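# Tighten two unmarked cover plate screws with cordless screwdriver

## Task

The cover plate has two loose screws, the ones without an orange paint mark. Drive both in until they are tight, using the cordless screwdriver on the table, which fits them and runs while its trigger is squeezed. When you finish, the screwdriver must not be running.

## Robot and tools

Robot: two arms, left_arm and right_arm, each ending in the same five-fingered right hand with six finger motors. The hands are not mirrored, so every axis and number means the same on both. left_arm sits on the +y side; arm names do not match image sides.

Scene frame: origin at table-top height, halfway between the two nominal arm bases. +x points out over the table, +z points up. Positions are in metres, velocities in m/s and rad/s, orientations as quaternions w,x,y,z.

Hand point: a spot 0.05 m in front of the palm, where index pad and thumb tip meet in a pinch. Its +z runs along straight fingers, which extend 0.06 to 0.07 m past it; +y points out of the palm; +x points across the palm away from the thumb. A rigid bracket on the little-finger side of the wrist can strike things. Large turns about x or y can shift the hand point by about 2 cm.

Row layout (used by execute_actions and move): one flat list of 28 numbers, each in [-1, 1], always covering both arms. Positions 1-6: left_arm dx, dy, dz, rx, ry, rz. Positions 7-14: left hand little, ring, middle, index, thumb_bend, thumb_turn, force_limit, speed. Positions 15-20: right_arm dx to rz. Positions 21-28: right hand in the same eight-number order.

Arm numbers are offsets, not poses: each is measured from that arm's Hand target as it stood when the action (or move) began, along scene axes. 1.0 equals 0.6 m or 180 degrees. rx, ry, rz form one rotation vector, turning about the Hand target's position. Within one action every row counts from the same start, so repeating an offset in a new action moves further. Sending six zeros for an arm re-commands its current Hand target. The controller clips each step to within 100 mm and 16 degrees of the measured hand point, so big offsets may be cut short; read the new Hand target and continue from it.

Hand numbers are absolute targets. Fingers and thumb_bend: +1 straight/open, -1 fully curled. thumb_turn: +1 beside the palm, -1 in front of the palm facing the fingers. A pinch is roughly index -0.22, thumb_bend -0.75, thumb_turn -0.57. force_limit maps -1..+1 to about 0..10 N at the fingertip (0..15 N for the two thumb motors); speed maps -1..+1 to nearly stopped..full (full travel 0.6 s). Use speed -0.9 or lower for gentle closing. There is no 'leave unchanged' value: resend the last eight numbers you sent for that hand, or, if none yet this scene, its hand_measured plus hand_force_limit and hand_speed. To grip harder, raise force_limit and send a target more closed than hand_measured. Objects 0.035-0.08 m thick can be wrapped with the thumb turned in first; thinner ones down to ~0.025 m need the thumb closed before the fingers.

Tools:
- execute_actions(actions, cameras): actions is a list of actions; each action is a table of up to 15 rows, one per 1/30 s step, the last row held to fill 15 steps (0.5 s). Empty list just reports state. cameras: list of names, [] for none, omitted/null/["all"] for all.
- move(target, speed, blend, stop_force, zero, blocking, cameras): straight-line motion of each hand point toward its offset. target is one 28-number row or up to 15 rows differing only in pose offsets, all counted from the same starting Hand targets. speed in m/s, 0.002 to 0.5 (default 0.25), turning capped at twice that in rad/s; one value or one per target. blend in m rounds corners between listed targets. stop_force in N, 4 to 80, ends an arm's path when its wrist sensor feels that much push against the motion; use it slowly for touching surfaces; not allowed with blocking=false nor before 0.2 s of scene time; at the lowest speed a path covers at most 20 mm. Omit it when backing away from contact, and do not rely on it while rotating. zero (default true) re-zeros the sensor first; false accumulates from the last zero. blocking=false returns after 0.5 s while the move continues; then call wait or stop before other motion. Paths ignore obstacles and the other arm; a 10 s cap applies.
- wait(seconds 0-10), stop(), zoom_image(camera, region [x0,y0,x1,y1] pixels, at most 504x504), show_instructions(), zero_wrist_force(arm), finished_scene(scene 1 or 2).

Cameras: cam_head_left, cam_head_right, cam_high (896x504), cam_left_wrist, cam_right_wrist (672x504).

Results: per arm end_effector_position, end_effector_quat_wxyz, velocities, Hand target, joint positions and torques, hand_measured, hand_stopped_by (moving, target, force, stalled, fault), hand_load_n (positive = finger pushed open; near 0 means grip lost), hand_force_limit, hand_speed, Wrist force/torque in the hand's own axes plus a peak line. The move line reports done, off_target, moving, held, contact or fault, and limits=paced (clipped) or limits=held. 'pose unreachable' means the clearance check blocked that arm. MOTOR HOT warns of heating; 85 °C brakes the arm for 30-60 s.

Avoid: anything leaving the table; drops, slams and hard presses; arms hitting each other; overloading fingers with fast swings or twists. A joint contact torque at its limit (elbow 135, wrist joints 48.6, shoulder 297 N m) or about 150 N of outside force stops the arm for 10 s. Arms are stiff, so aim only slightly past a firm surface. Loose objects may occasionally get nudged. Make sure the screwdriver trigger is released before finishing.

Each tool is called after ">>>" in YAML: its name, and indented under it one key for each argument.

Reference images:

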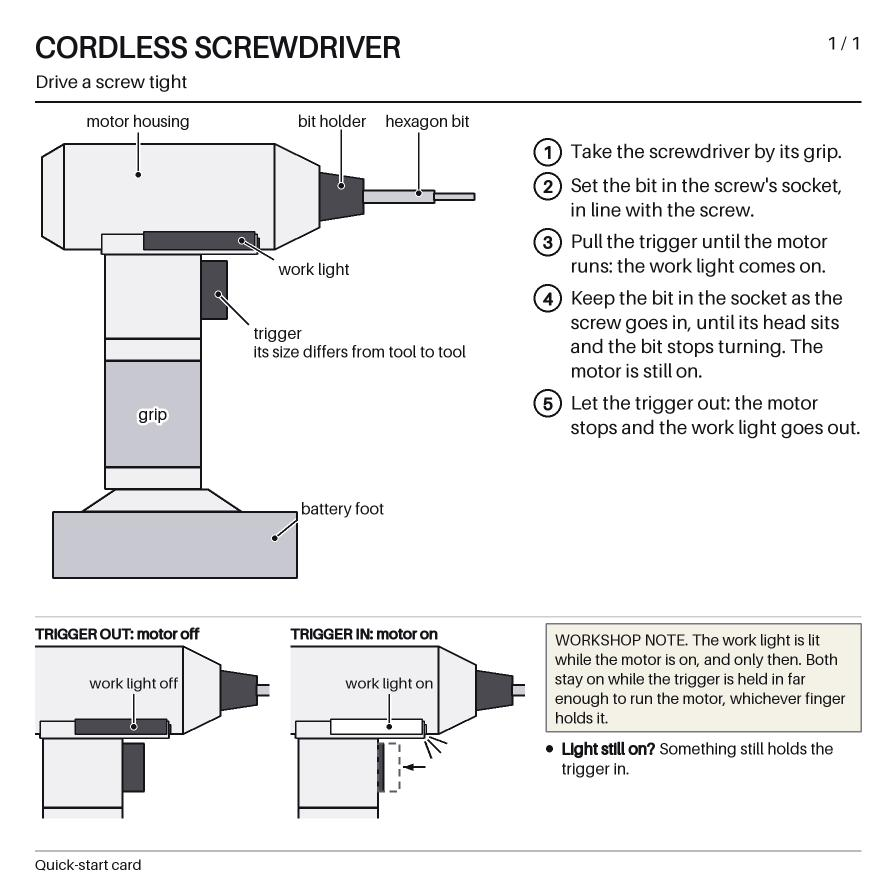

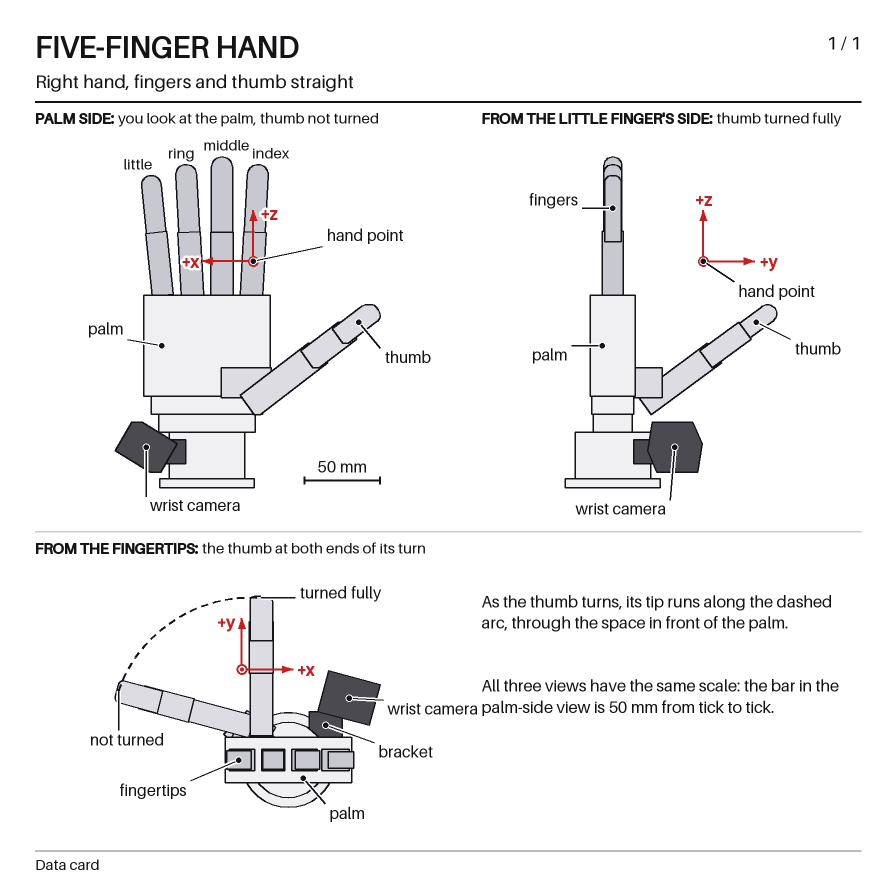

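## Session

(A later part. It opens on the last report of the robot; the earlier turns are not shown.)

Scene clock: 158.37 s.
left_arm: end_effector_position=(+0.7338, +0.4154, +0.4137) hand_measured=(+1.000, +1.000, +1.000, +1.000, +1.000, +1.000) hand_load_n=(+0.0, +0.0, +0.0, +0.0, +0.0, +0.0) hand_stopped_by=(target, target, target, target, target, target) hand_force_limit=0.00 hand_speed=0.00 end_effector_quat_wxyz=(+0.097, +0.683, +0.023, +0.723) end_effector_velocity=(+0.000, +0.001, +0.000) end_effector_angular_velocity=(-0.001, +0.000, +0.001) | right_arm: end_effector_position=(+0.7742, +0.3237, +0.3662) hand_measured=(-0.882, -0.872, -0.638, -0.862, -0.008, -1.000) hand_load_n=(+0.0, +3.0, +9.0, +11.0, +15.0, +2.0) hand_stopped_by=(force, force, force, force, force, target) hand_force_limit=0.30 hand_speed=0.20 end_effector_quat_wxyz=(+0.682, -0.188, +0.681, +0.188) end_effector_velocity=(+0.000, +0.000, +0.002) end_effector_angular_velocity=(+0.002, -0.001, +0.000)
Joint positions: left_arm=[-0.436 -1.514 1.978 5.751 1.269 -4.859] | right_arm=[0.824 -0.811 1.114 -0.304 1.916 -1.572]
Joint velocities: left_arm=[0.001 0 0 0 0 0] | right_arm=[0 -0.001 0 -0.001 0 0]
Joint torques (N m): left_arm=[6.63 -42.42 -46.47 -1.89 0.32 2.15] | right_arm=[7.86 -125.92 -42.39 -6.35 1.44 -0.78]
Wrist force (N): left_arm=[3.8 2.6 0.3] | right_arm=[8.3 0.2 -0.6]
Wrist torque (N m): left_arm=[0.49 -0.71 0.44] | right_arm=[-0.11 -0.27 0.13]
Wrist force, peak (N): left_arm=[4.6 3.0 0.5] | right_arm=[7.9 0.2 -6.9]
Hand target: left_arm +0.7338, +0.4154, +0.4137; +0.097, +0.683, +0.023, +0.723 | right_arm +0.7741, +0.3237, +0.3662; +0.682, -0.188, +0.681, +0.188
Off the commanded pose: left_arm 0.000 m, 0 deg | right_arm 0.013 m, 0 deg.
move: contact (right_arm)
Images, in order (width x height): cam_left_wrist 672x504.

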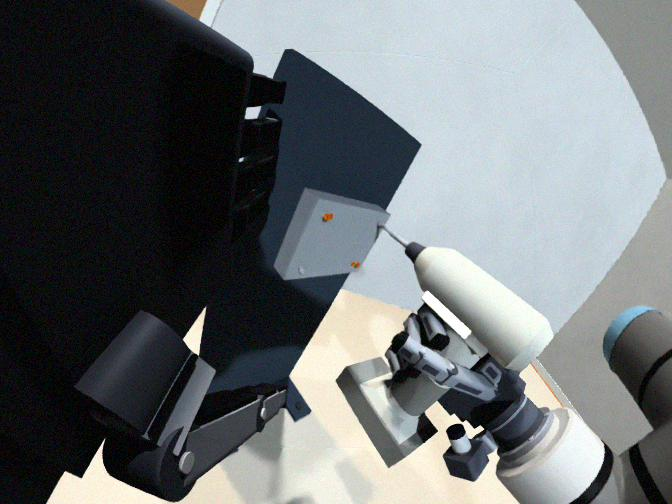

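>>> move:
  target:
    - [0,0,0,0,0,0,1,1,1,1,1,1,0,0.0,-0.0043,-0.0026,0,0,0,0,-0.98,-0.98,-0.98,-0.9,-0.98,-1,0.3,0.2]
    - [0,0,0,0,0,0,1,1,1,1,1,1,0,0.0,-0.0051,-0.0012,0.002,0,0,0,-0.98,-0.98,-0.98,-0.9,-0.98,-1,0.3,0.2]
  speed: 0.03
  cameras: []

>>> move:
  target: [0,0,0,0,0,0,1,1,1,1,1,1,0,0.0,0.0214,0.0129,0,0,0,0,-0.98,-0.98,-0.98,-0.9,-0.98,-1,0.3,0.2]
  speed: 0.006
  stop_force: 4
  cameras: ["cam_left_wrist"]

>>> zoom_image:
  camera: "cam_left_wrist"
  region: [370, 212, 410, 252]

Scene clock: 159.33 s.
left_arm: end_effector_position=(+0.7338, +0.4154, +0.4137) hand_measured=(+1.000, +1.000, +1.000, +1.000, +1.000, +1.000) hand_load_n=(+0.0, +0.0, +0.0, +0.0, +0.0, +0.0) hand_stopped_by=(target, target, target, target, target, target) hand_force_limit=0.00 hand_speed=0.00 end_effector_quat_wxyz=(+0.097, +0.683, +0.023, +0.723) end_effector_velocity=(+0.000, +0.000, +0.000) end_effector_angular_velocity=(+0.000, +0.000, +0.001) | right_arm: end_effector_position=(+0.7710, +0.3230, +0.3676) hand_measured=(-0.882, -0.872, -0.638, -0.862, -0.008, -1.000) hand_load_n=(+0.0, +3.0, +9.5, +11.5, +15.5, +2.5) hand_stopped_by=(force, force, force, force, force, target) hand_force_limit=0.30 hand_speed=0.20 end_effector_quat_wxyz=(+0.682, -0.188, +0.681, +0.188) end_effector_velocity=(+0.000, +0.000, -0.001) end_effector_angular_velocity=(+0.000, +0.000, +0.000)
Joint positions: left_arm=[-0.436 -1.514 1.978 5.751 1.269 -4.859] | right_arm=[0.826 -0.816 1.119 -0.305 1.919 -1.572]
Joint velocities: left_arm=[0 0.001 0 -0.001 0 0] | right_arm=[0 0.001 0 -0.001 0 0]
Joint torques (N m): left_arm=[6.6 -45.48 -45.94 -1.95 0.29 2.45] | right_arm=[6.18 -106.29 -44.25 -3.15 1.38 -1.24]
Wrist force (N): left_arm=[3.6 3.1 0.4] | right_arm=[7.9 0.3 -0.6]
Wrist torque (N m): left_arm=[0.57 -0.69 0.45] | right_arm=[-0.10 -0.22 0.11]
Wrist force, peak (N): left_arm=[4.0 3.3 0.6] | right_arm=[8.4 0.0 -0.4]
Hand target: left_arm +0.7338, +0.4154, +0.4137; +0.097, +0.683, +0.023, +0.723 | right_arm +0.7711, +0.3230, +0.3674; +0.682, -0.188, +0.681, +0.188
Off the commanded pose: left_arm 0.000 m, 0 deg | right_arm 0.000 m, 0 deg.
move: done
No camera images: "cameras" was empty.

Scene clock: 161.87 s.
left_arm: end_effector_position=(+0.7338, +0.4154, +0.4137) hand_measured=(+1.000, +1.000, +1.000, +1.000, +1.000, +1.000) hand_load_n=(+0.0, +0.0, +0.0, +0.0, +0.0, +0.0) hand_stopped_by=(target, target, target, target, target, target) hand_force_limit=0.00 hand_speed=0.00 end_effector_quat_wxyz=(+0.097, +0.683, +0.023, +0.723) end_effector_velocity=(+0.000, +0.000, +0.000) end_effector_angular_velocity=(+0.000, +0.001, -0.001) | right_arm: end_effector_position=(+0.7789, +0.3276, +0.3674) hand_measured=(-0.882, -0.872, -0.638, -0.862, -0.008, -1.000) hand_load_n=(+0.5, +3.0, +9.0, +10.5, +15.5, +1.5) hand_stopped_by=(force, force, force, force, force, target) hand_force_limit=0.30 hand_speed=0.20 end_effector_quat_wxyz=(+0.682, -0.188, +0.681, +0.188) end_effector_velocity=(+0.000, +0.000, -0.001) end_effector_angular_velocity=(-0.001, +0.000, +0.000)
Joint positions: left_arm=[-0.436 -1.514 1.978 5.751 1.269 -4.859] | right_arm=[0.823 -0.802 1.094 -0.295 1.915 -1.572]
Joint velocities: left_arm=[0 0 0 0 0.001 -0.001] | right_arm=[0 0 0 0 0 0]
Joint torques (N m): left_arm=[8.27 -42.64 -44.9 -2.2 0.41 2.59] | right_arm=[8.58 -121.63 -42.65 -5.33 2.61 -1.61]
Wrist force (N): left_arm=[4.2 2.5 0.5] | right_arm=[6.1 2.4 -1.8]
Wrist torque (N m): left_arm=[0.48 -0.77 0.46] | right_arm=[-0.22 -0.39 -0.01]
Wrist force, peak (N): left_arm=[4.1 3.3 0.7] | right_arm=[12.1 3.1 -15.9]
Hand target: left_arm +0.7338, +0.4154, +0.4137; +0.097, +0.683, +0.023, +0.723 | right_arm +0.7788, +0.3277, +0.3674; +0.682, -0.188, +0.681, +0.188
Off the commanded pose: left_arm 0.000 m, 0 deg | right_arm 0.006 m, 0 deg.
move: contact (right_arm)
Images, in order (width x height): cam_left_wrist 672x504.

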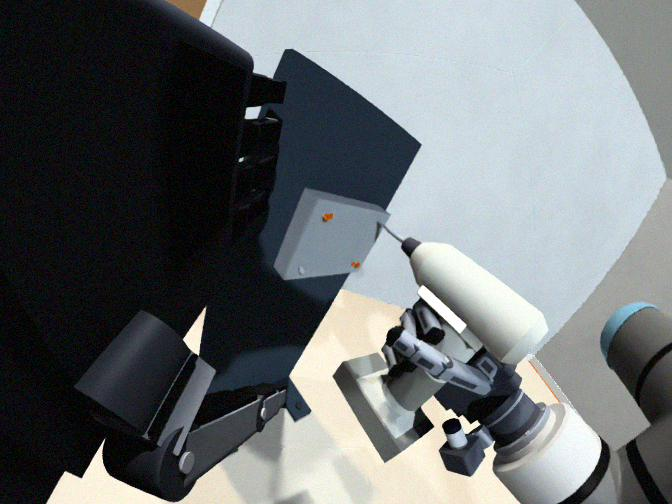

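Scaled by 12.600 from the camera's 672x504 image, which has a finer 960x720 frame.

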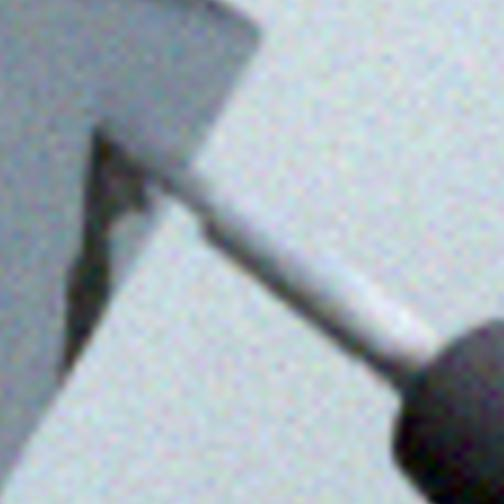

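>>> execute_actions:
  actions: []
  cameras: ["cam_left_wrist"]

>>> zoom_image:
  camera: "cam_left_wrist"
  region: [370, 212, 410, 252]

Scene clock: 162.47 s.
left_arm: end_effector_position=(+0.7338, +0.4154, +0.4137) hand_measured=(+1.000, +1.000, +1.000, +1.000, +1.000, +1.000) hand_load_n=(+0.0, +0.0, +0.0, +0.0, +0.0, +0.0) hand_stopped_by=(target, target, target, target, target, target) hand_force_limit=0.00 hand_speed=0.00 end_effector_quat_wxyz=(+0.097, +0.683, +0.023, +0.723) end_effector_velocity=(+0.000, +0.001, +0.001) end_effector_angular_velocity=(+0.001, -0.001, +0.001) | right_arm: end_effector_position=(+0.7788, +0.3277, +0.3674) hand_measured=(-0.882, -0.872, -0.638, -0.862, -0.008, -1.000) hand_load_n=(+0.5, +3.0, +9.0, +11.0, +15.5, +1.5) hand_stopped_by=(force, force, force, force, force, target) hand_force_limit=0.30 hand_speed=0.20 end_effector_quat_wxyz=(+0.682, -0.188, +0.681, +0.188) end_effector_velocity=(+0.000, +0.000, +0.000) end_effector_angular_velocity=(+0.000, +0.000, +0.000)
Joint positions: left_arm=[-0.436 -1.514 1.978 5.751 1.269 -4.859] | right_arm=[0.823 -0.802 1.094 -0.295 1.915 -1.572]
Joint velocities: left_arm=[0.001 -0.001 0 -0.001 -0.001 0.001] | right_arm=[0 0 0 0 0 0]
Joint torques (N m): left_arm=[8.72 -41.58 -44.18 -1.96 -0.07 2.61] | right_arm=[12.04 -120.35 -42.93 -4.22 2.5 -1.62]
Wrist force (N): left_arm=[3.6 3.2 0.4] | right_arm=[6.3 2.4 -1.1]
Wrist torque (N m): left_arm=[0.57 -0.68 0.45] | right_arm=[-0.21 -0.42 0.00]
Wrist force, peak (N): left_arm=[4.0 3.3 0.8] | right_arm=[7.1 1.9 -2.4]
Hand target: left_arm +0.7338, +0.4154, +0.4137; +0.097, +0.683, +0.023, +0.723 | right_arm +0.7788, +0.3277, +0.3674; +0.682, -0.188, +0.681, +0.188
Off the commanded pose: left_arm 0.000 m, 0 deg | right_arm 0.006 m, 0 deg.
Images, in order (width x height): cam_left_wrist 672x504.

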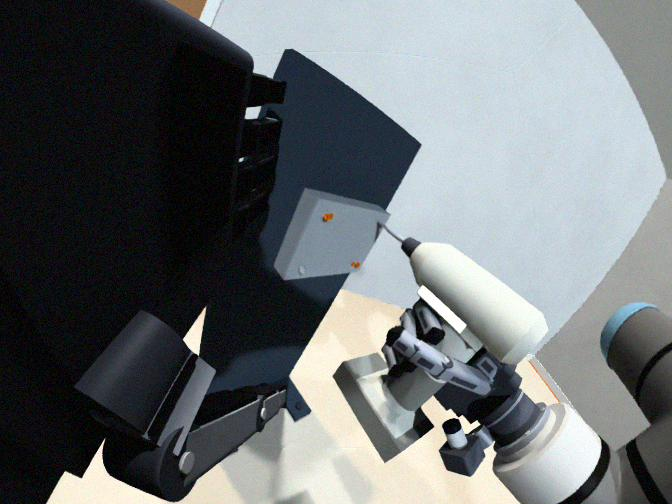

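Scaled by 12.600 from the camera's 672x504 image, which has a finer 960x720 frame.

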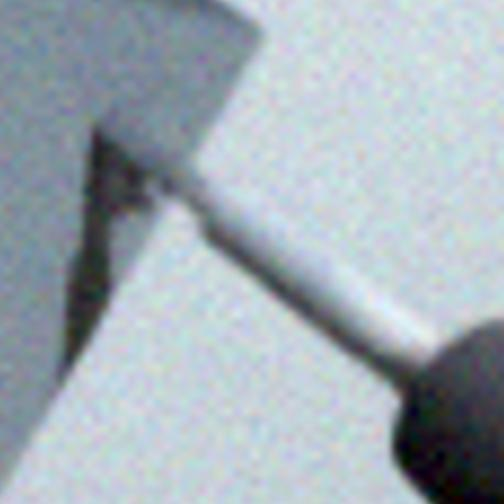

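>>> move:
  target:
    - [0,0,0,0,0,0,1,1,1,1,1,1,0,0,-0.0171,-0.0103,0,0,0,0,-0.98,-0.98,-0.98,-0.9,-0.98,-1,0.3,0.2]
    - [0,0,0,0,0,0,1,1,1,1,1,1,0,0,-0.0155,-0.0145,-0.0012,0,0,0,-0.98,-0.98,-0.98,-0.9,-0.98,-1,0.3,0.2]
  speed: 0.02
  cameras: ["cam_left_wrist"]

>>> zoom_image:
  camera: "cam_left_wrist"
  region: [370, 212, 410, 252]

Scene clock: 163.63 s.
left_arm: end_effector_position=(+0.7338, +0.4154, +0.4137) hand_measured=(+1.000, +1.000, +1.000, +1.000, +1.000, +1.000) hand_load_n=(+0.0, +0.0, +0.5, +0.0, +0.0, +0.0) hand_stopped_by=(target, target, target, target, target, target) hand_force_limit=0.00 hand_speed=0.00 end_effector_quat_wxyz=(+0.097, +0.683, +0.023, +0.723) end_effector_velocity=(+0.000, -0.001, +0.000) end_effector_angular_velocity=(+0.000, -0.001, -0.001) | right_arm: end_effector_position=(+0.7695, +0.3189, +0.3667) hand_measured=(-0.882, -0.872, -0.638, -0.862, -0.008, -1.000) hand_load_n=(+0.0, +3.0, +9.5, +11.5, +15.5, +2.0) hand_stopped_by=(force, force, force, force, force, target) hand_force_limit=0.30 hand_speed=0.20 end_effector_quat_wxyz=(+0.682, -0.188, +0.681, +0.188) end_effector_velocity=(+0.001, +0.001, +0.001) end_effector_angular_velocity=(+0.001, -0.001, -0.001)
Joint positions: left_arm=[-0.436 -1.514 1.978 5.751 1.269 -4.859] | right_arm=[0.825 -0.823 1.133 -0.312 1.917 -1.572]
Joint velocities: left_arm=[0 0 0 0 0.001 0] | right_arm=[0 0.001 -0.003 0 0.001 0]
Joint torques (N m): left_arm=[8.13 -42.74 -46.16 -2.15 0.82 2.5] | right_arm=[3.76 -107.38 -52.19 -2.43 0.7 -1.77]
Wrist force (N): left_arm=[4.0 3.1 0.7] | right_arm=[7.9 0.2 -0.3]
Wrist torque (N m): left_arm=[0.55 -0.75 0.47] | right_arm=[-0.14 -0.23 0.11]
Wrist force, peak (N): left_arm=[4.4 2.9 0.4] | right_arm=[8.4 0.3 -0.7]
Hand target: left_arm +0.7338, +0.4154, +0.4137; +0.097, +0.683, +0.023, +0.723 | right_arm +0.7695, +0.3189, +0.3667; +0.682, -0.188, +0.681, +0.188
Off the commanded pose: left_arm 0.000 m, 0 deg | right_arm 0.000 m, 0 deg.
move: done
Images, in order (width x height): cam_left_wrist 672x504.

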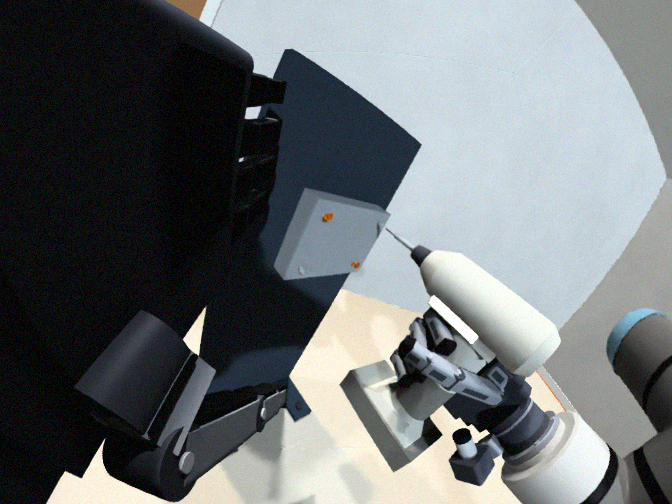

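Scaled by 12.600 from the camera's 672x504 image, which has a finer 960x720 frame.

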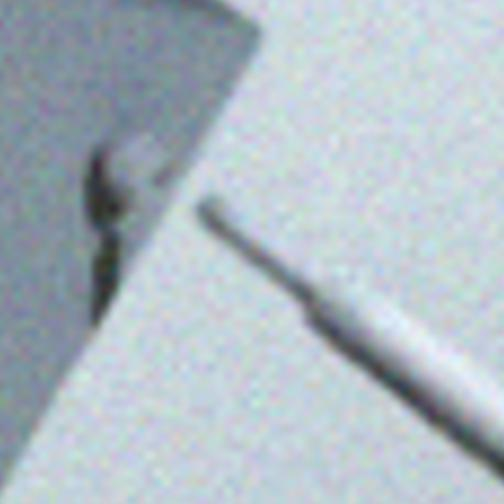

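>>> zoom_image:
  camera: "cam_left_wrist"
  region: [370, 202, 430, 262]

>>> move:
  target: [0,0,0,0,0,0,1,1,1,1,1,1,0,0,-0.0286,-0.0172,0,0,0,0,-0.98,-0.98,-0.98,0.1,-0.98,-1,0.6,0]
  speed: 0.03
  cameras: ["cam_left_wrist"]

>>> zoom_image:
  camera: "cam_left_wrist"
  region: [370, 202, 430, 262]

Scaled by 8.400 from the camera's 672x504 image, which has a finer 960x720 frame.

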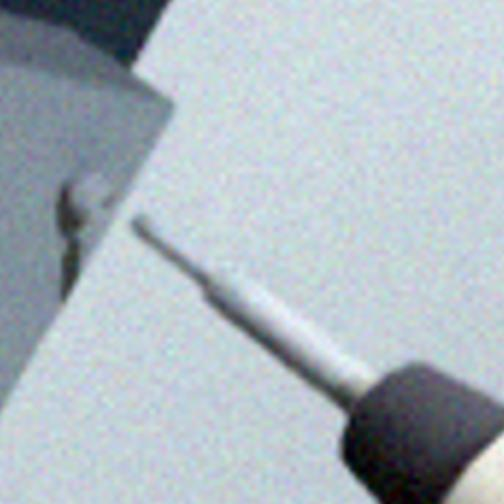

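Scene clock: 165.03 s.
left_arm: end_effector_position=(+0.7338, +0.4154, +0.4137) hand_measured=(+1.000, +1.000, +1.000, +1.000, +1.000, +1.000) hand_load_n=(+0.0, +0.0, +0.0, +0.0, +0.0, +0.0) hand_stopped_by=(target, target, target, target, target, target) hand_force_limit=0.00 hand_speed=0.00 end_effector_quat_wxyz=(+0.097, +0.683, +0.023, +0.723) end_effector_velocity=(+0.000, +0.001, +0.000) end_effector_angular_velocity=(-0.001, +0.001, +0.001) | right_arm: end_effector_position=(+0.7522, +0.3086, +0.3668) hand_measured=(-0.882, -0.872, -0.638, +0.100, -0.008, -1.000) hand_load_n=(+1.0, +5.0, +10.0, +0.0, +14.0, +2.5) hand_stopped_by=(force, force, force, target, force, target) hand_force_limit=0.60 hand_speed=0.00 end_effector_quat_wxyz=(+0.682, -0.188, +0.681, +0.188) end_effector_velocity=(+0.000, +0.000, +0.003) end_effector_angular_velocity=(+0.001, -0.001, +0.001)
Joint positions: left_arm=[-0.436 -1.514 1.978 5.751 1.269 -4.859] | right_arm=[0.832 -0.853 1.185 -0.335 1.924 -1.572]
Joint velocities: left_arm=[0.001 0 0 0.001 0 -0.001] | right_arm=[0 -0.001 -0.003 0.002 -0.001 0]
Joint torques (N m): left_arm=[6.62 -41.12 -44.39 -2.33 0.11 2.26] | right_arm=[-3.78 -105.61 -53.43 -1.11 0 -2.14]
Wrist force (N): left_arm=[3.5 2.7 0.5] | right_arm=[7.7 0.2 -0.5]
Wrist torque (N m): left_arm=[0.51 -0.67 0.44] | right_arm=[-0.13 -0.20 0.11]
Wrist force, peak (N): left_arm=[4.1 3.4 0.5] | right_arm=[8.6 0.4 -0.6]
Hand target: left_arm +0.7338, +0.4154, +0.4137; +0.097, +0.683, +0.023, +0.723 | right_arm +0.7524, +0.3086, +0.3667; +0.682, -0.188, +0.681, +0.188
Off the commanded pose: left_arm 0.000 m, 0 deg | right_arm 0.000 m, 0 deg.
move: done
Images, in order (width x height): cam_left_wrist 672x504.

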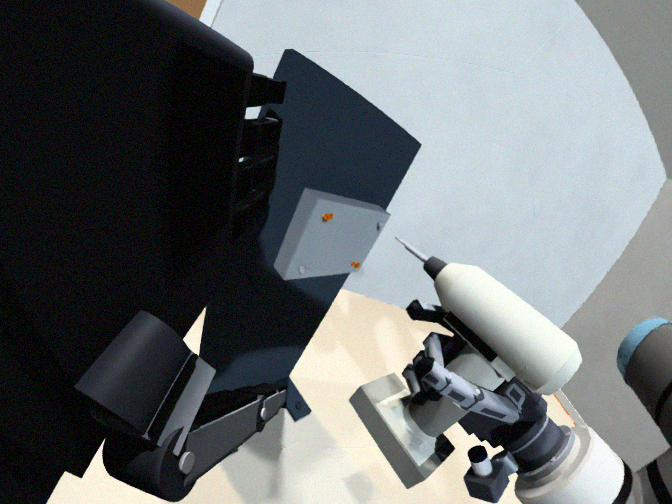

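Scaled by 8.400 from the camera's 672x504 image, which has a finer 960x720 frame.

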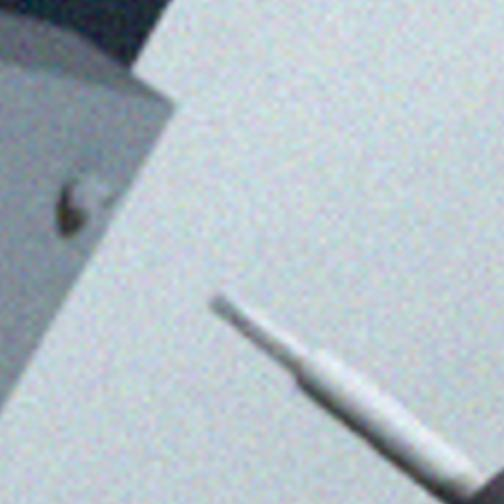

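>>> wait:
  seconds: 0
  cameras: ["all"]

>>> zoom_image:
  camera: "cam_left_wrist"
  region: [230, 20, 510, 230]

>>> zoom_image:
  camera: "cam_left_wrist"
  region: [270, 180, 430, 300]

Scene clock: 165.30 s.
left_arm: end_effector_position=(+0.7338, +0.4154, +0.4137) hand_measured=(+1.000, +1.000, +1.000, +1.000, +1.000, +1.000) hand_load_n=(+0.0, +0.0, +0.0, +0.0, +0.0, +0.0) hand_stopped_by=(target, target, target, target, target, target) hand_force_limit=0.00 hand_speed=0.00 end_effector_quat_wxyz=(+0.097, +0.683, +0.023, +0.723) end_effector_velocity=(+0.000, +0.001, +0.000) end_effector_angular_velocity=(+0.001, +0.000, +0.001) | right_arm: end_effector_position=(+0.7522, +0.3087, +0.3667) hand_measured=(-0.882, -0.872, -0.638, +0.100, -0.008, -1.000) hand_load_n=(+0.5, +5.0, +10.0, +0.0, +14.0, +2.5) hand_stopped_by=(force, force, force, target, force, target) hand_force_limit=0.60 hand_speed=0.00 end_effector_quat_wxyz=(+0.682, -0.188, +0.681, +0.188) end_effector_velocity=(+0.000, +0.000, +0.002) end_effector_angular_velocity=(+0.001, -0.001, +0.000)
Joint positions: left_arm=[-0.436 -1.514 1.978 5.751 1.269 -4.859] | right_arm=[0.832 -0.853 1.185 -0.335 1.924 -1.572]
Joint velocities: left_arm=[0.001 0 0 0 0 0.001] | right_arm=[0 -0.001 0 -0.001 0 0]
Joint torques (N m): left_arm=[4.6 -38.07 -45.48 -2.22 0.13 2.66] | right_arm=[-12.75 -102.95 -52.97 -1.6 -0.57 -2.1]
Wrist force (N): left_arm=[3.6 2.9 0.7] | right_arm=[7.6 0.2 -0.4]
Wrist torque (N m): left_arm=[0.53 -0.70 0.44] | right_arm=[-0.12 -0.17 0.10]
Wrist force, peak (N): left_arm=[4.0 2.9 0.5] | right_arm=[8.1 0.4 -0.8]
Hand target: left_arm +0.7338, +0.4154, +0.4137; +0.097, +0.683, +0.023, +0.723 | right_arm +0.7524, +0.3086, +0.3667; +0.682, -0.188, +0.681, +0.188
Off the commanded pose: left_arm 0.000 m, 0 deg | right_arm 0.000 m, 0 deg.

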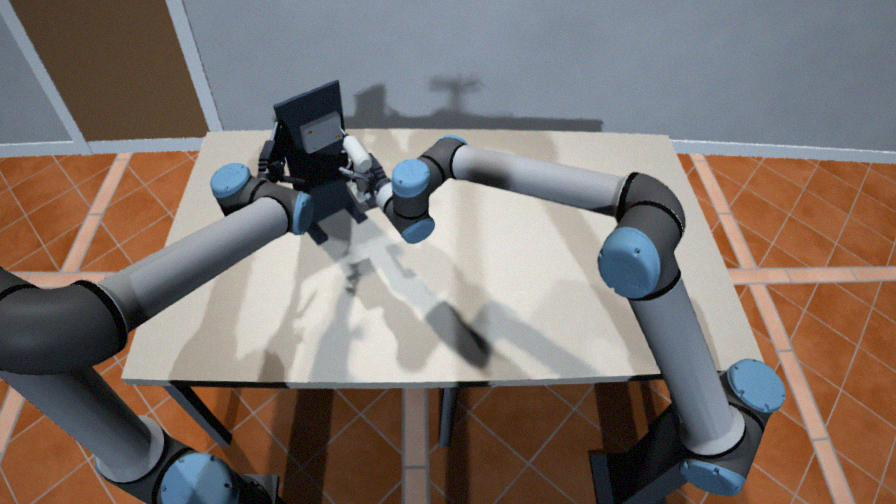

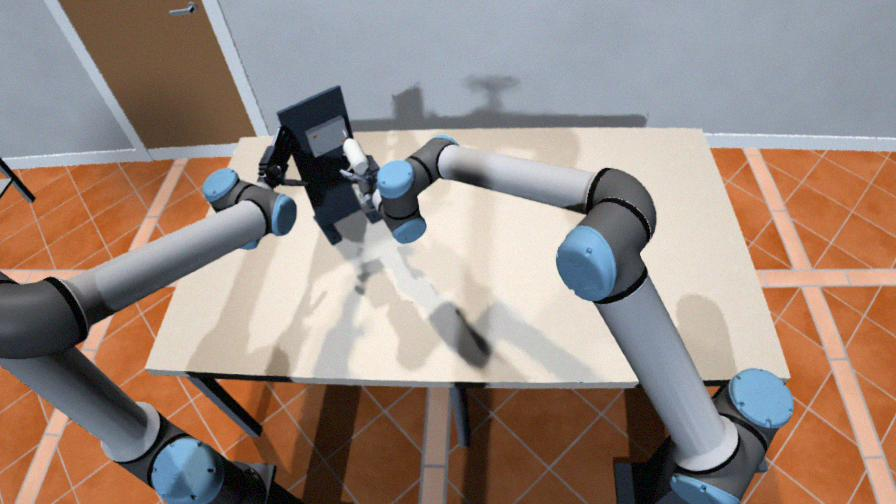

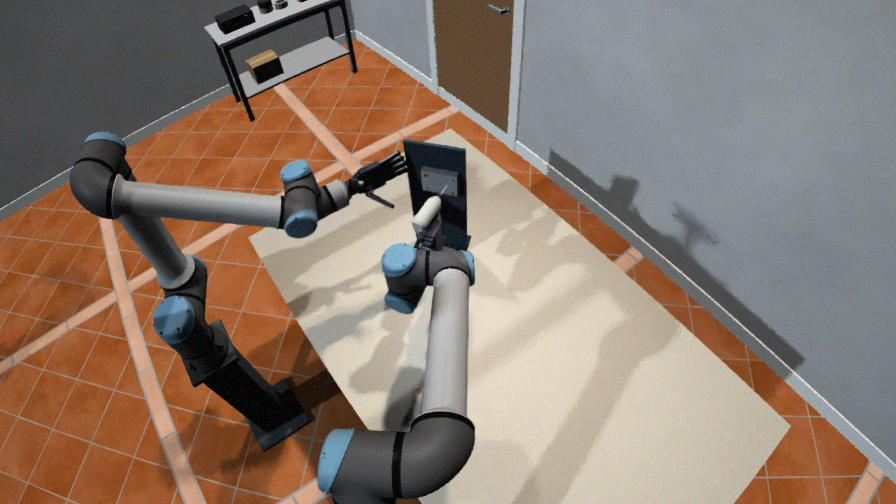

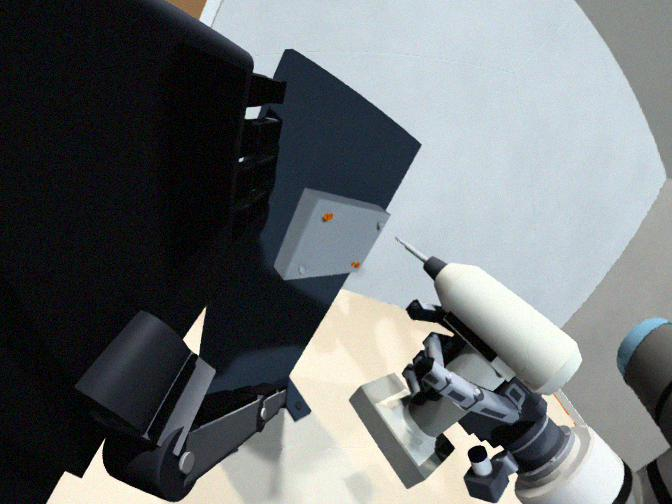

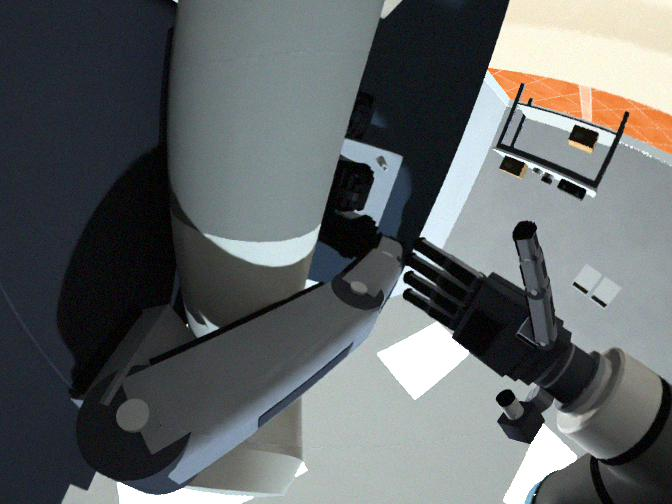

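Scaled by 1.800 from the camera's 672x504 image, which has a finer 960x720 frame.

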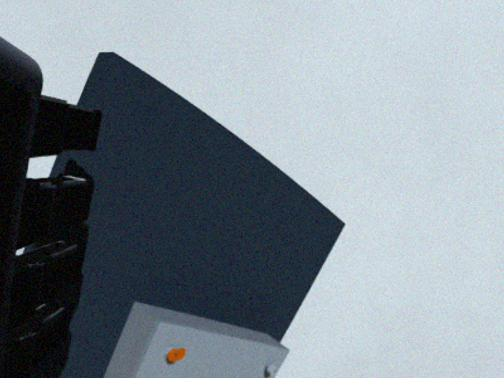

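Scaled by 3.150 from the camera's 672x504 image, which has a finer 960x720 frame.

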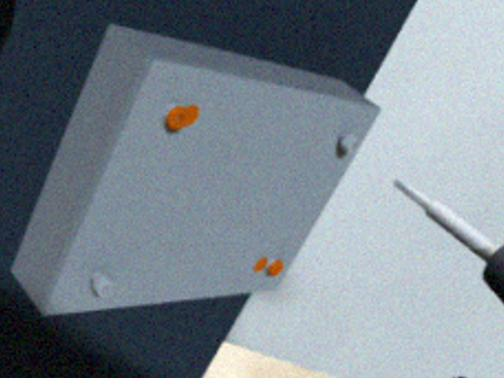

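>>> zoom_image:
  camera: "cam_head_left"
  region: [290, 80, 410, 200]

>>> zoom_image:
  camera: "cam_head_right"
  region: [290, 90, 410, 210]

>>> zoom_image:
  camera: "cam_high"
  region: [390, 140, 490, 240]

Scaled by 4.200.

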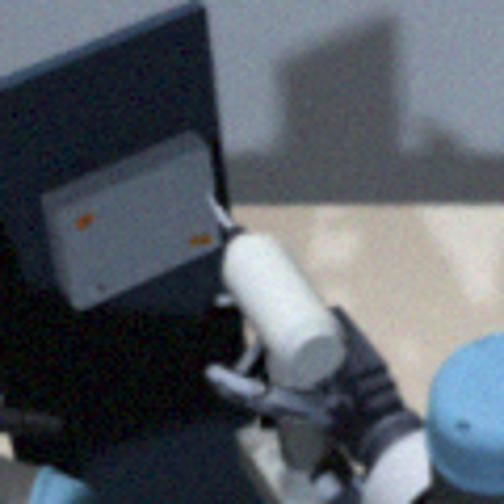

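Scaled by 4.200.

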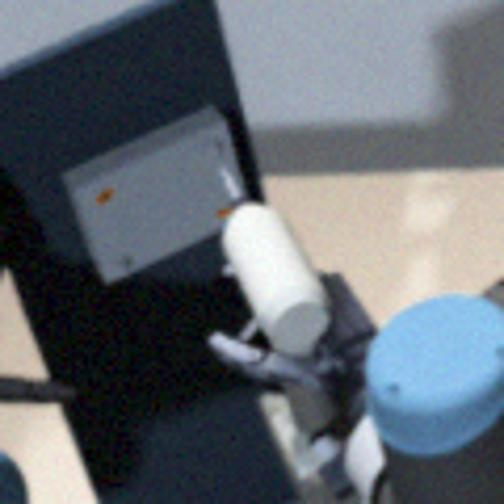

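Scaled by 5.040.

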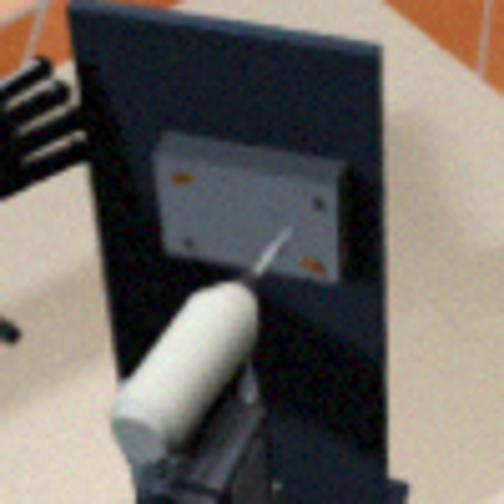

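>>> move:
  target: [0,0,0,0,0,0,1,1,1,1,1,1,0,0,0.032,0.0193,-0.0004,0,0,0,-0.98,-0.98,-0.98,0.1,-0.98,-1,0.6,0]
  speed: 0.03
  cameras: ["cam_head_left","cam_head_right","cam_high","cam_left_wrist"]

>>> zoom_image:
  camera: "cam_head_right"
  region: [325, 110, 365, 150]

>>> zoom_image:
  camera: "cam_high"
  region: [430, 165, 470, 205]

>>> zoom_image:
  camera: "cam_left_wrist"
  region: [370, 212, 410, 252]

Scene clock: 167.80 s.
left_arm: end_effector_position=(+0.7338, +0.4154, +0.4137) hand_measured=(+1.000, +1.000, +1.000, +1.000, +1.000, +1.000) hand_load_n=(+0.0, +0.0, +0.0, +0.0, +0.0, +0.0) hand_stopped_by=(target, target, target, target, target, target) hand_force_limit=0.00 hand_speed=0.00 end_effector_quat_wxyz=(+0.097, +0.683, +0.023, +0.723) end_effector_velocity=(+0.000, +0.000, +0.000) end_effector_angular_velocity=(+0.000, +0.000, -0.001) | right_arm: end_effector_position=(+0.7717, +0.3202, +0.3664) hand_measured=(-0.882, -0.872, -0.638, +0.100, -0.008, -1.000) hand_load_n=(+0.5, +4.5, +10.0, +0.0, +14.0, +2.5) hand_stopped_by=(force, force, force, target, force, target) hand_force_limit=0.60 hand_speed=0.00 end_effector_quat_wxyz=(+0.682, -0.188, +0.681, +0.188) end_effector_velocity=(+0.000, -0.001, -0.001) end_effector_angular_velocity=(+0.000, +0.000, +0.000)
Joint positions: left_arm=[-0.436 -1.514 1.978 5.751 1.269 -4.859] | right_arm=[0.824 -0.819 1.127 -0.31 1.916 -1.572]
Joint velocities: left_arm=[0 0 0 0 0 0] | right_arm=[0 -0.001 0.003 -0.001 0 0]
Joint torques (N m): left_arm=[7.67 -43.67 -44.26 -2.53 0.6 2.57] | right_arm=[3.52 -122.73 -42.04 -6.97 0.9 0.16]
Wrist force (N): left_arm=[3.7 3.1 0.3] | right_arm=[7.7 0.0 -0.7]
Wrist torque (N m): left_arm=[0.58 -0.70 0.45] | right_arm=[-0.14 -0.17 0.09]
Wrist force, peak (N): left_arm=[4.3 3.1 0.3] | right_arm=[8.6 0.1 -0.6]
Hand target: left_arm +0.7338, +0.4154, +0.4137; +0.097, +0.683, +0.023, +0.723 | right_arm +0.7716, +0.3202, +0.3665; +0.682, -0.188, +0.681, +0.188
Off the commanded pose: left_arm 0.000 m, 0 deg | right_arm 0.000 m, 0 deg.
move: done
Images, in order (width x height): cam_head_left 896x504, cam_head_right 896x504, cam_high 896x504, cam_left_wrist 672x504.

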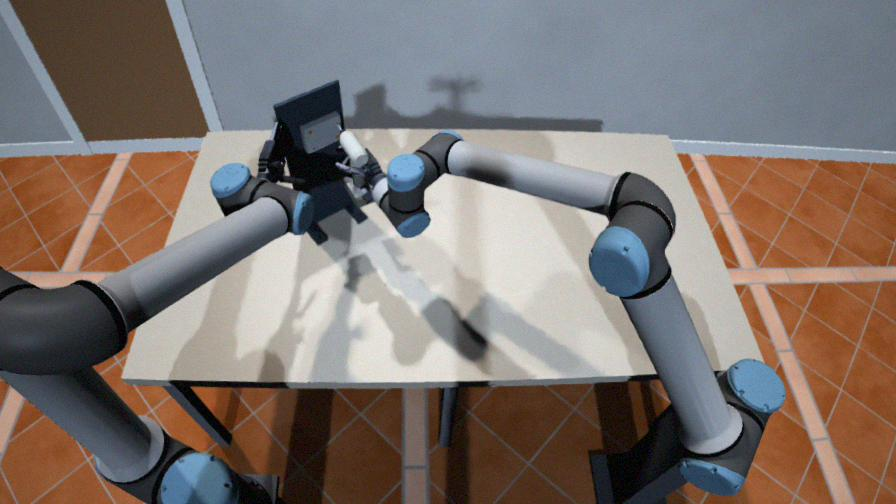

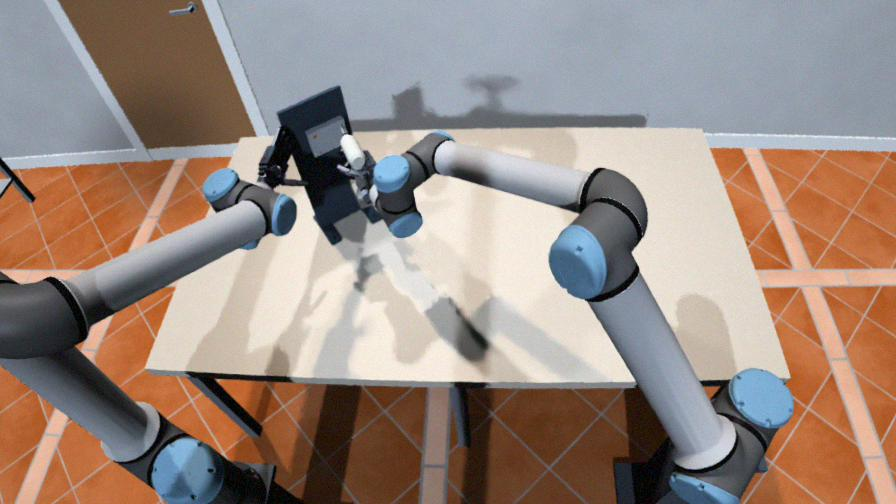

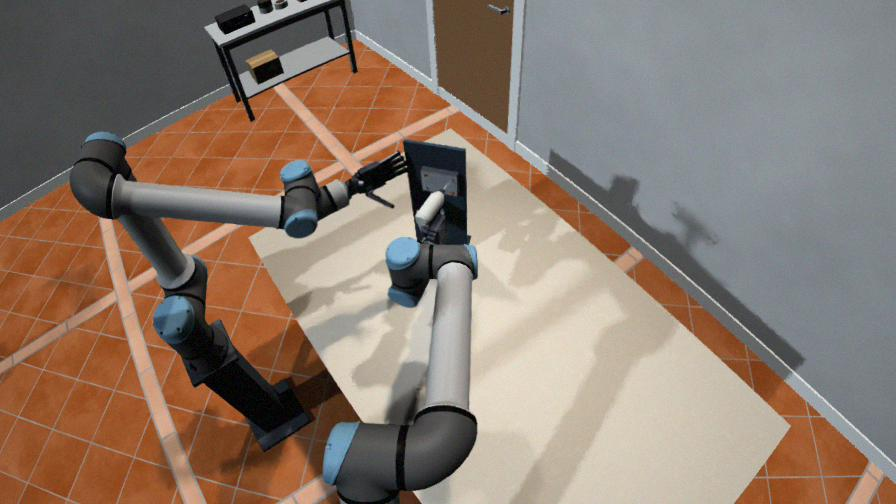

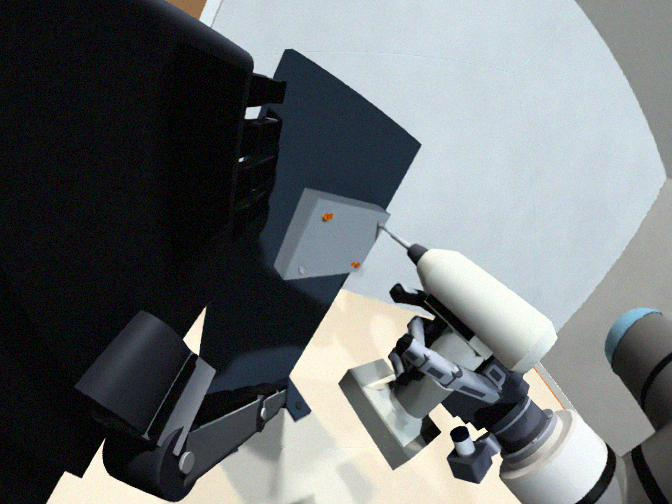

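Scaled by 12.600.

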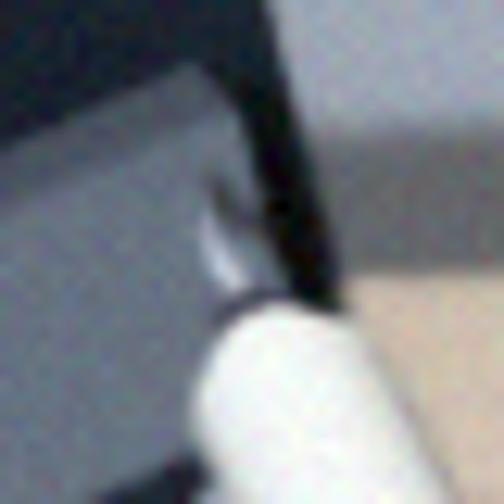

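Scaled by 12.600.

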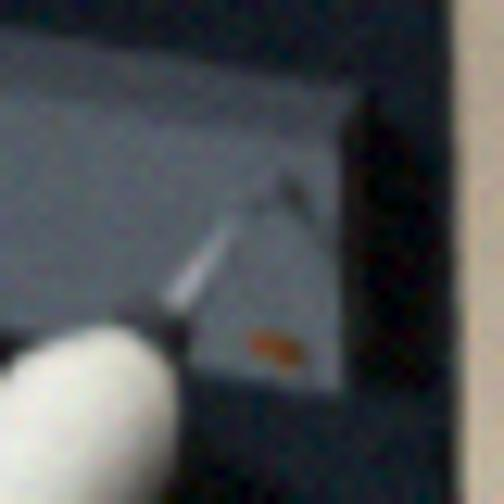

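Scaled by 12.600 from the camera's 672x504 image, which has a finer 960x720 frame.

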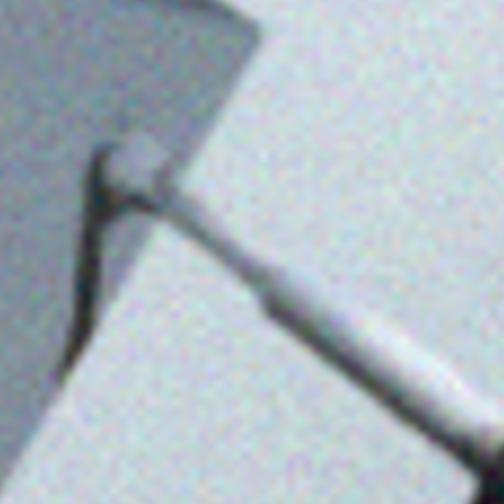

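>>> move:
  target: [0,0,0,0,0,0,1,1,1,1,1,1,0,0,0.0157,0.0094,-0.0018,0,0,0,-0.98,-0.98,-0.98,0.1,-0.98,-1,0.6,0]
  speed: 0.008
  stop_force: 4
  cameras: ["cam_head_right","cam_high","cam_left_wrist"]

>>> zoom_image:
  camera: "cam_left_wrist"
  region: [370, 212, 410, 252]

>>> zoom_image:
  camera: "cam_head_right"
  region: [325, 110, 365, 150]

>>> zoom_image:
  camera: "cam_high"
  region: [430, 165, 470, 205]

Scene clock: 170.63 s.
left_arm: end_effector_position=(+0.7338, +0.4154, +0.4137) hand_measured=(+1.000, +1.000, +1.000, +1.000, +1.000, +1.000) hand_load_n=(+0.0, +0.0, +0.5, +0.0, +0.0, +0.0) hand_stopped_by=(target, target, target, target, target, target) hand_force_limit=0.00 hand_speed=0.00 end_effector_quat_wxyz=(+0.097, +0.683, +0.023, +0.723) end_effector_velocity=(+0.000, +0.000, +0.000) end_effector_angular_velocity=(-0.002, +0.000, +0.001) | right_arm: end_effector_position=(+0.7744, +0.3220, +0.3661) hand_measured=(-0.882, -0.872, -0.638, +0.100, -0.008, -1.000) hand_load_n=(+1.0, +5.0, +9.5, +0.0, +14.5, +2.5) hand_stopped_by=(force, force, force, target, force, target) hand_force_limit=0.60 hand_speed=0.00 end_effector_quat_wxyz=(+0.682, -0.188, +0.681, +0.188) end_effector_velocity=(+0.000, +0.000, -0.001) end_effector_angular_velocity=(+0.000, +0.000, +0.000)
Joint positions: left_arm=[-0.436 -1.514 1.978 5.751 1.269 -4.859] | right_arm=[0.823 -0.814 1.118 -0.306 1.915 -1.572]
Joint velocities: left_arm=[0 0 0 0 0 -0.002] | right_arm=[0 0.001 0 -0.001 0 0]
Joint torques (N m): left_arm=[6 -41.94 -42.95 -2.5 0.49 2.49] | right_arm=[14.1 -125.02 -43.22 -6.08 1.83 0.73]
Wrist force (N): left_arm=[3.8 2.8 0.5] | right_arm=[8.1 0.4 -1.0]
Wrist torque (N m): left_arm=[0.51 -0.72 0.45] | right_arm=[-0.06 -0.26 0.13]
Wrist force, peak (N): left_arm=[4.2 3.4 0.5] | right_arm=[8.9 0.6 -6.8]
Hand target: left_arm +0.7338, +0.4154, +0.4137; +0.097, +0.683, +0.023, +0.723 | right_arm +0.7744, +0.3220, +0.3662; +0.682, -0.188, +0.681, +0.188
Off the commanded pose: left_arm 0.000 m, 0 deg | right_arm 0.008 m, 0 deg.
move: contact (right_arm)
Images, in order (width x height): cam_head_right 896x504, cam_high 896x504, cam_left_wrist 672x504.

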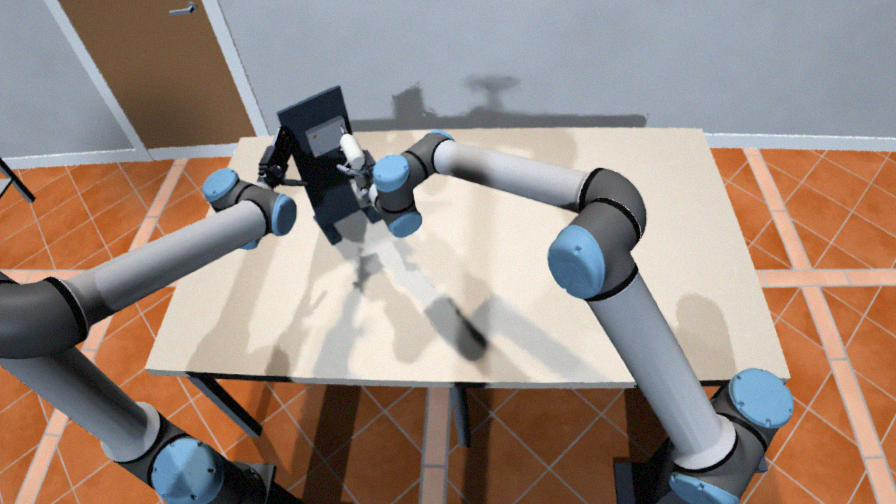

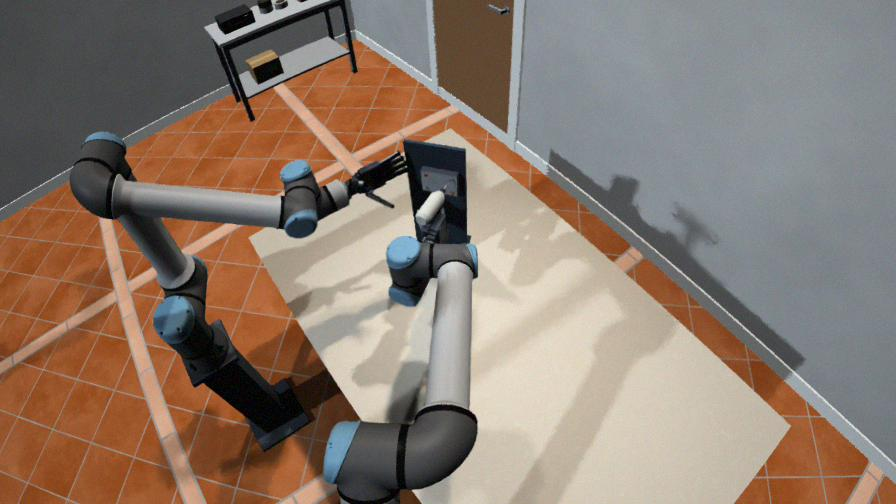

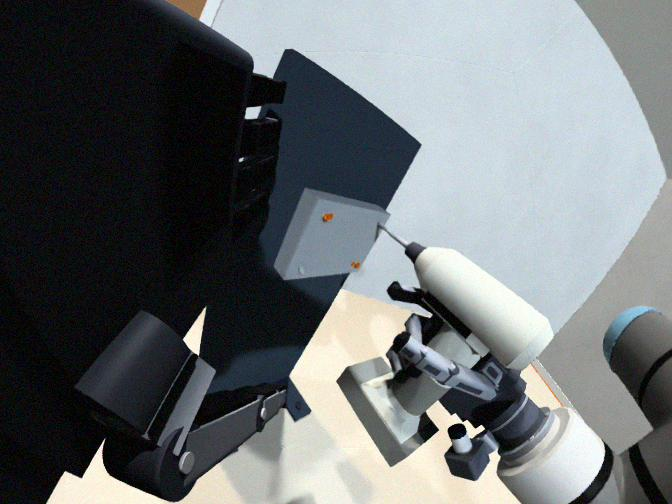

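Scaled by 12.600 from the camera's 672x504 image, which has a finer 960x720 frame.

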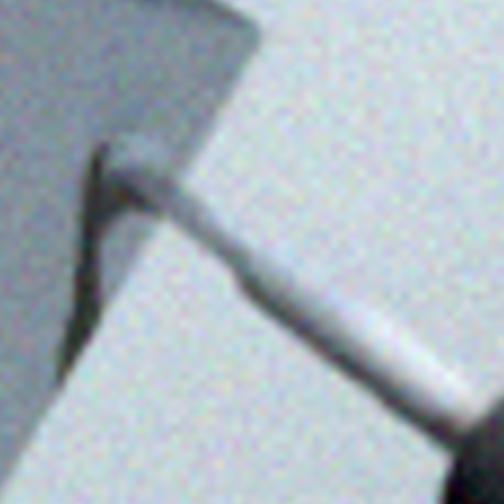

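Scaled by 12.600.

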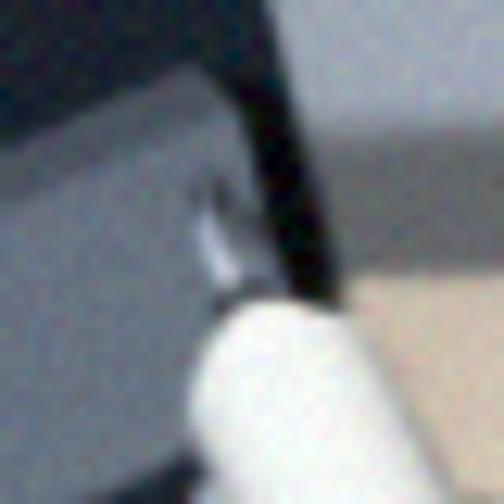

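Scaled by 12.600.

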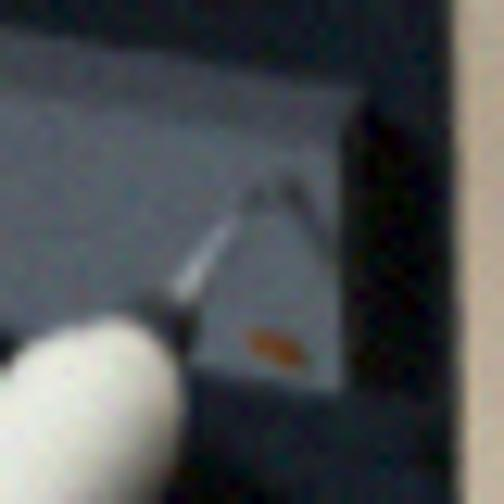

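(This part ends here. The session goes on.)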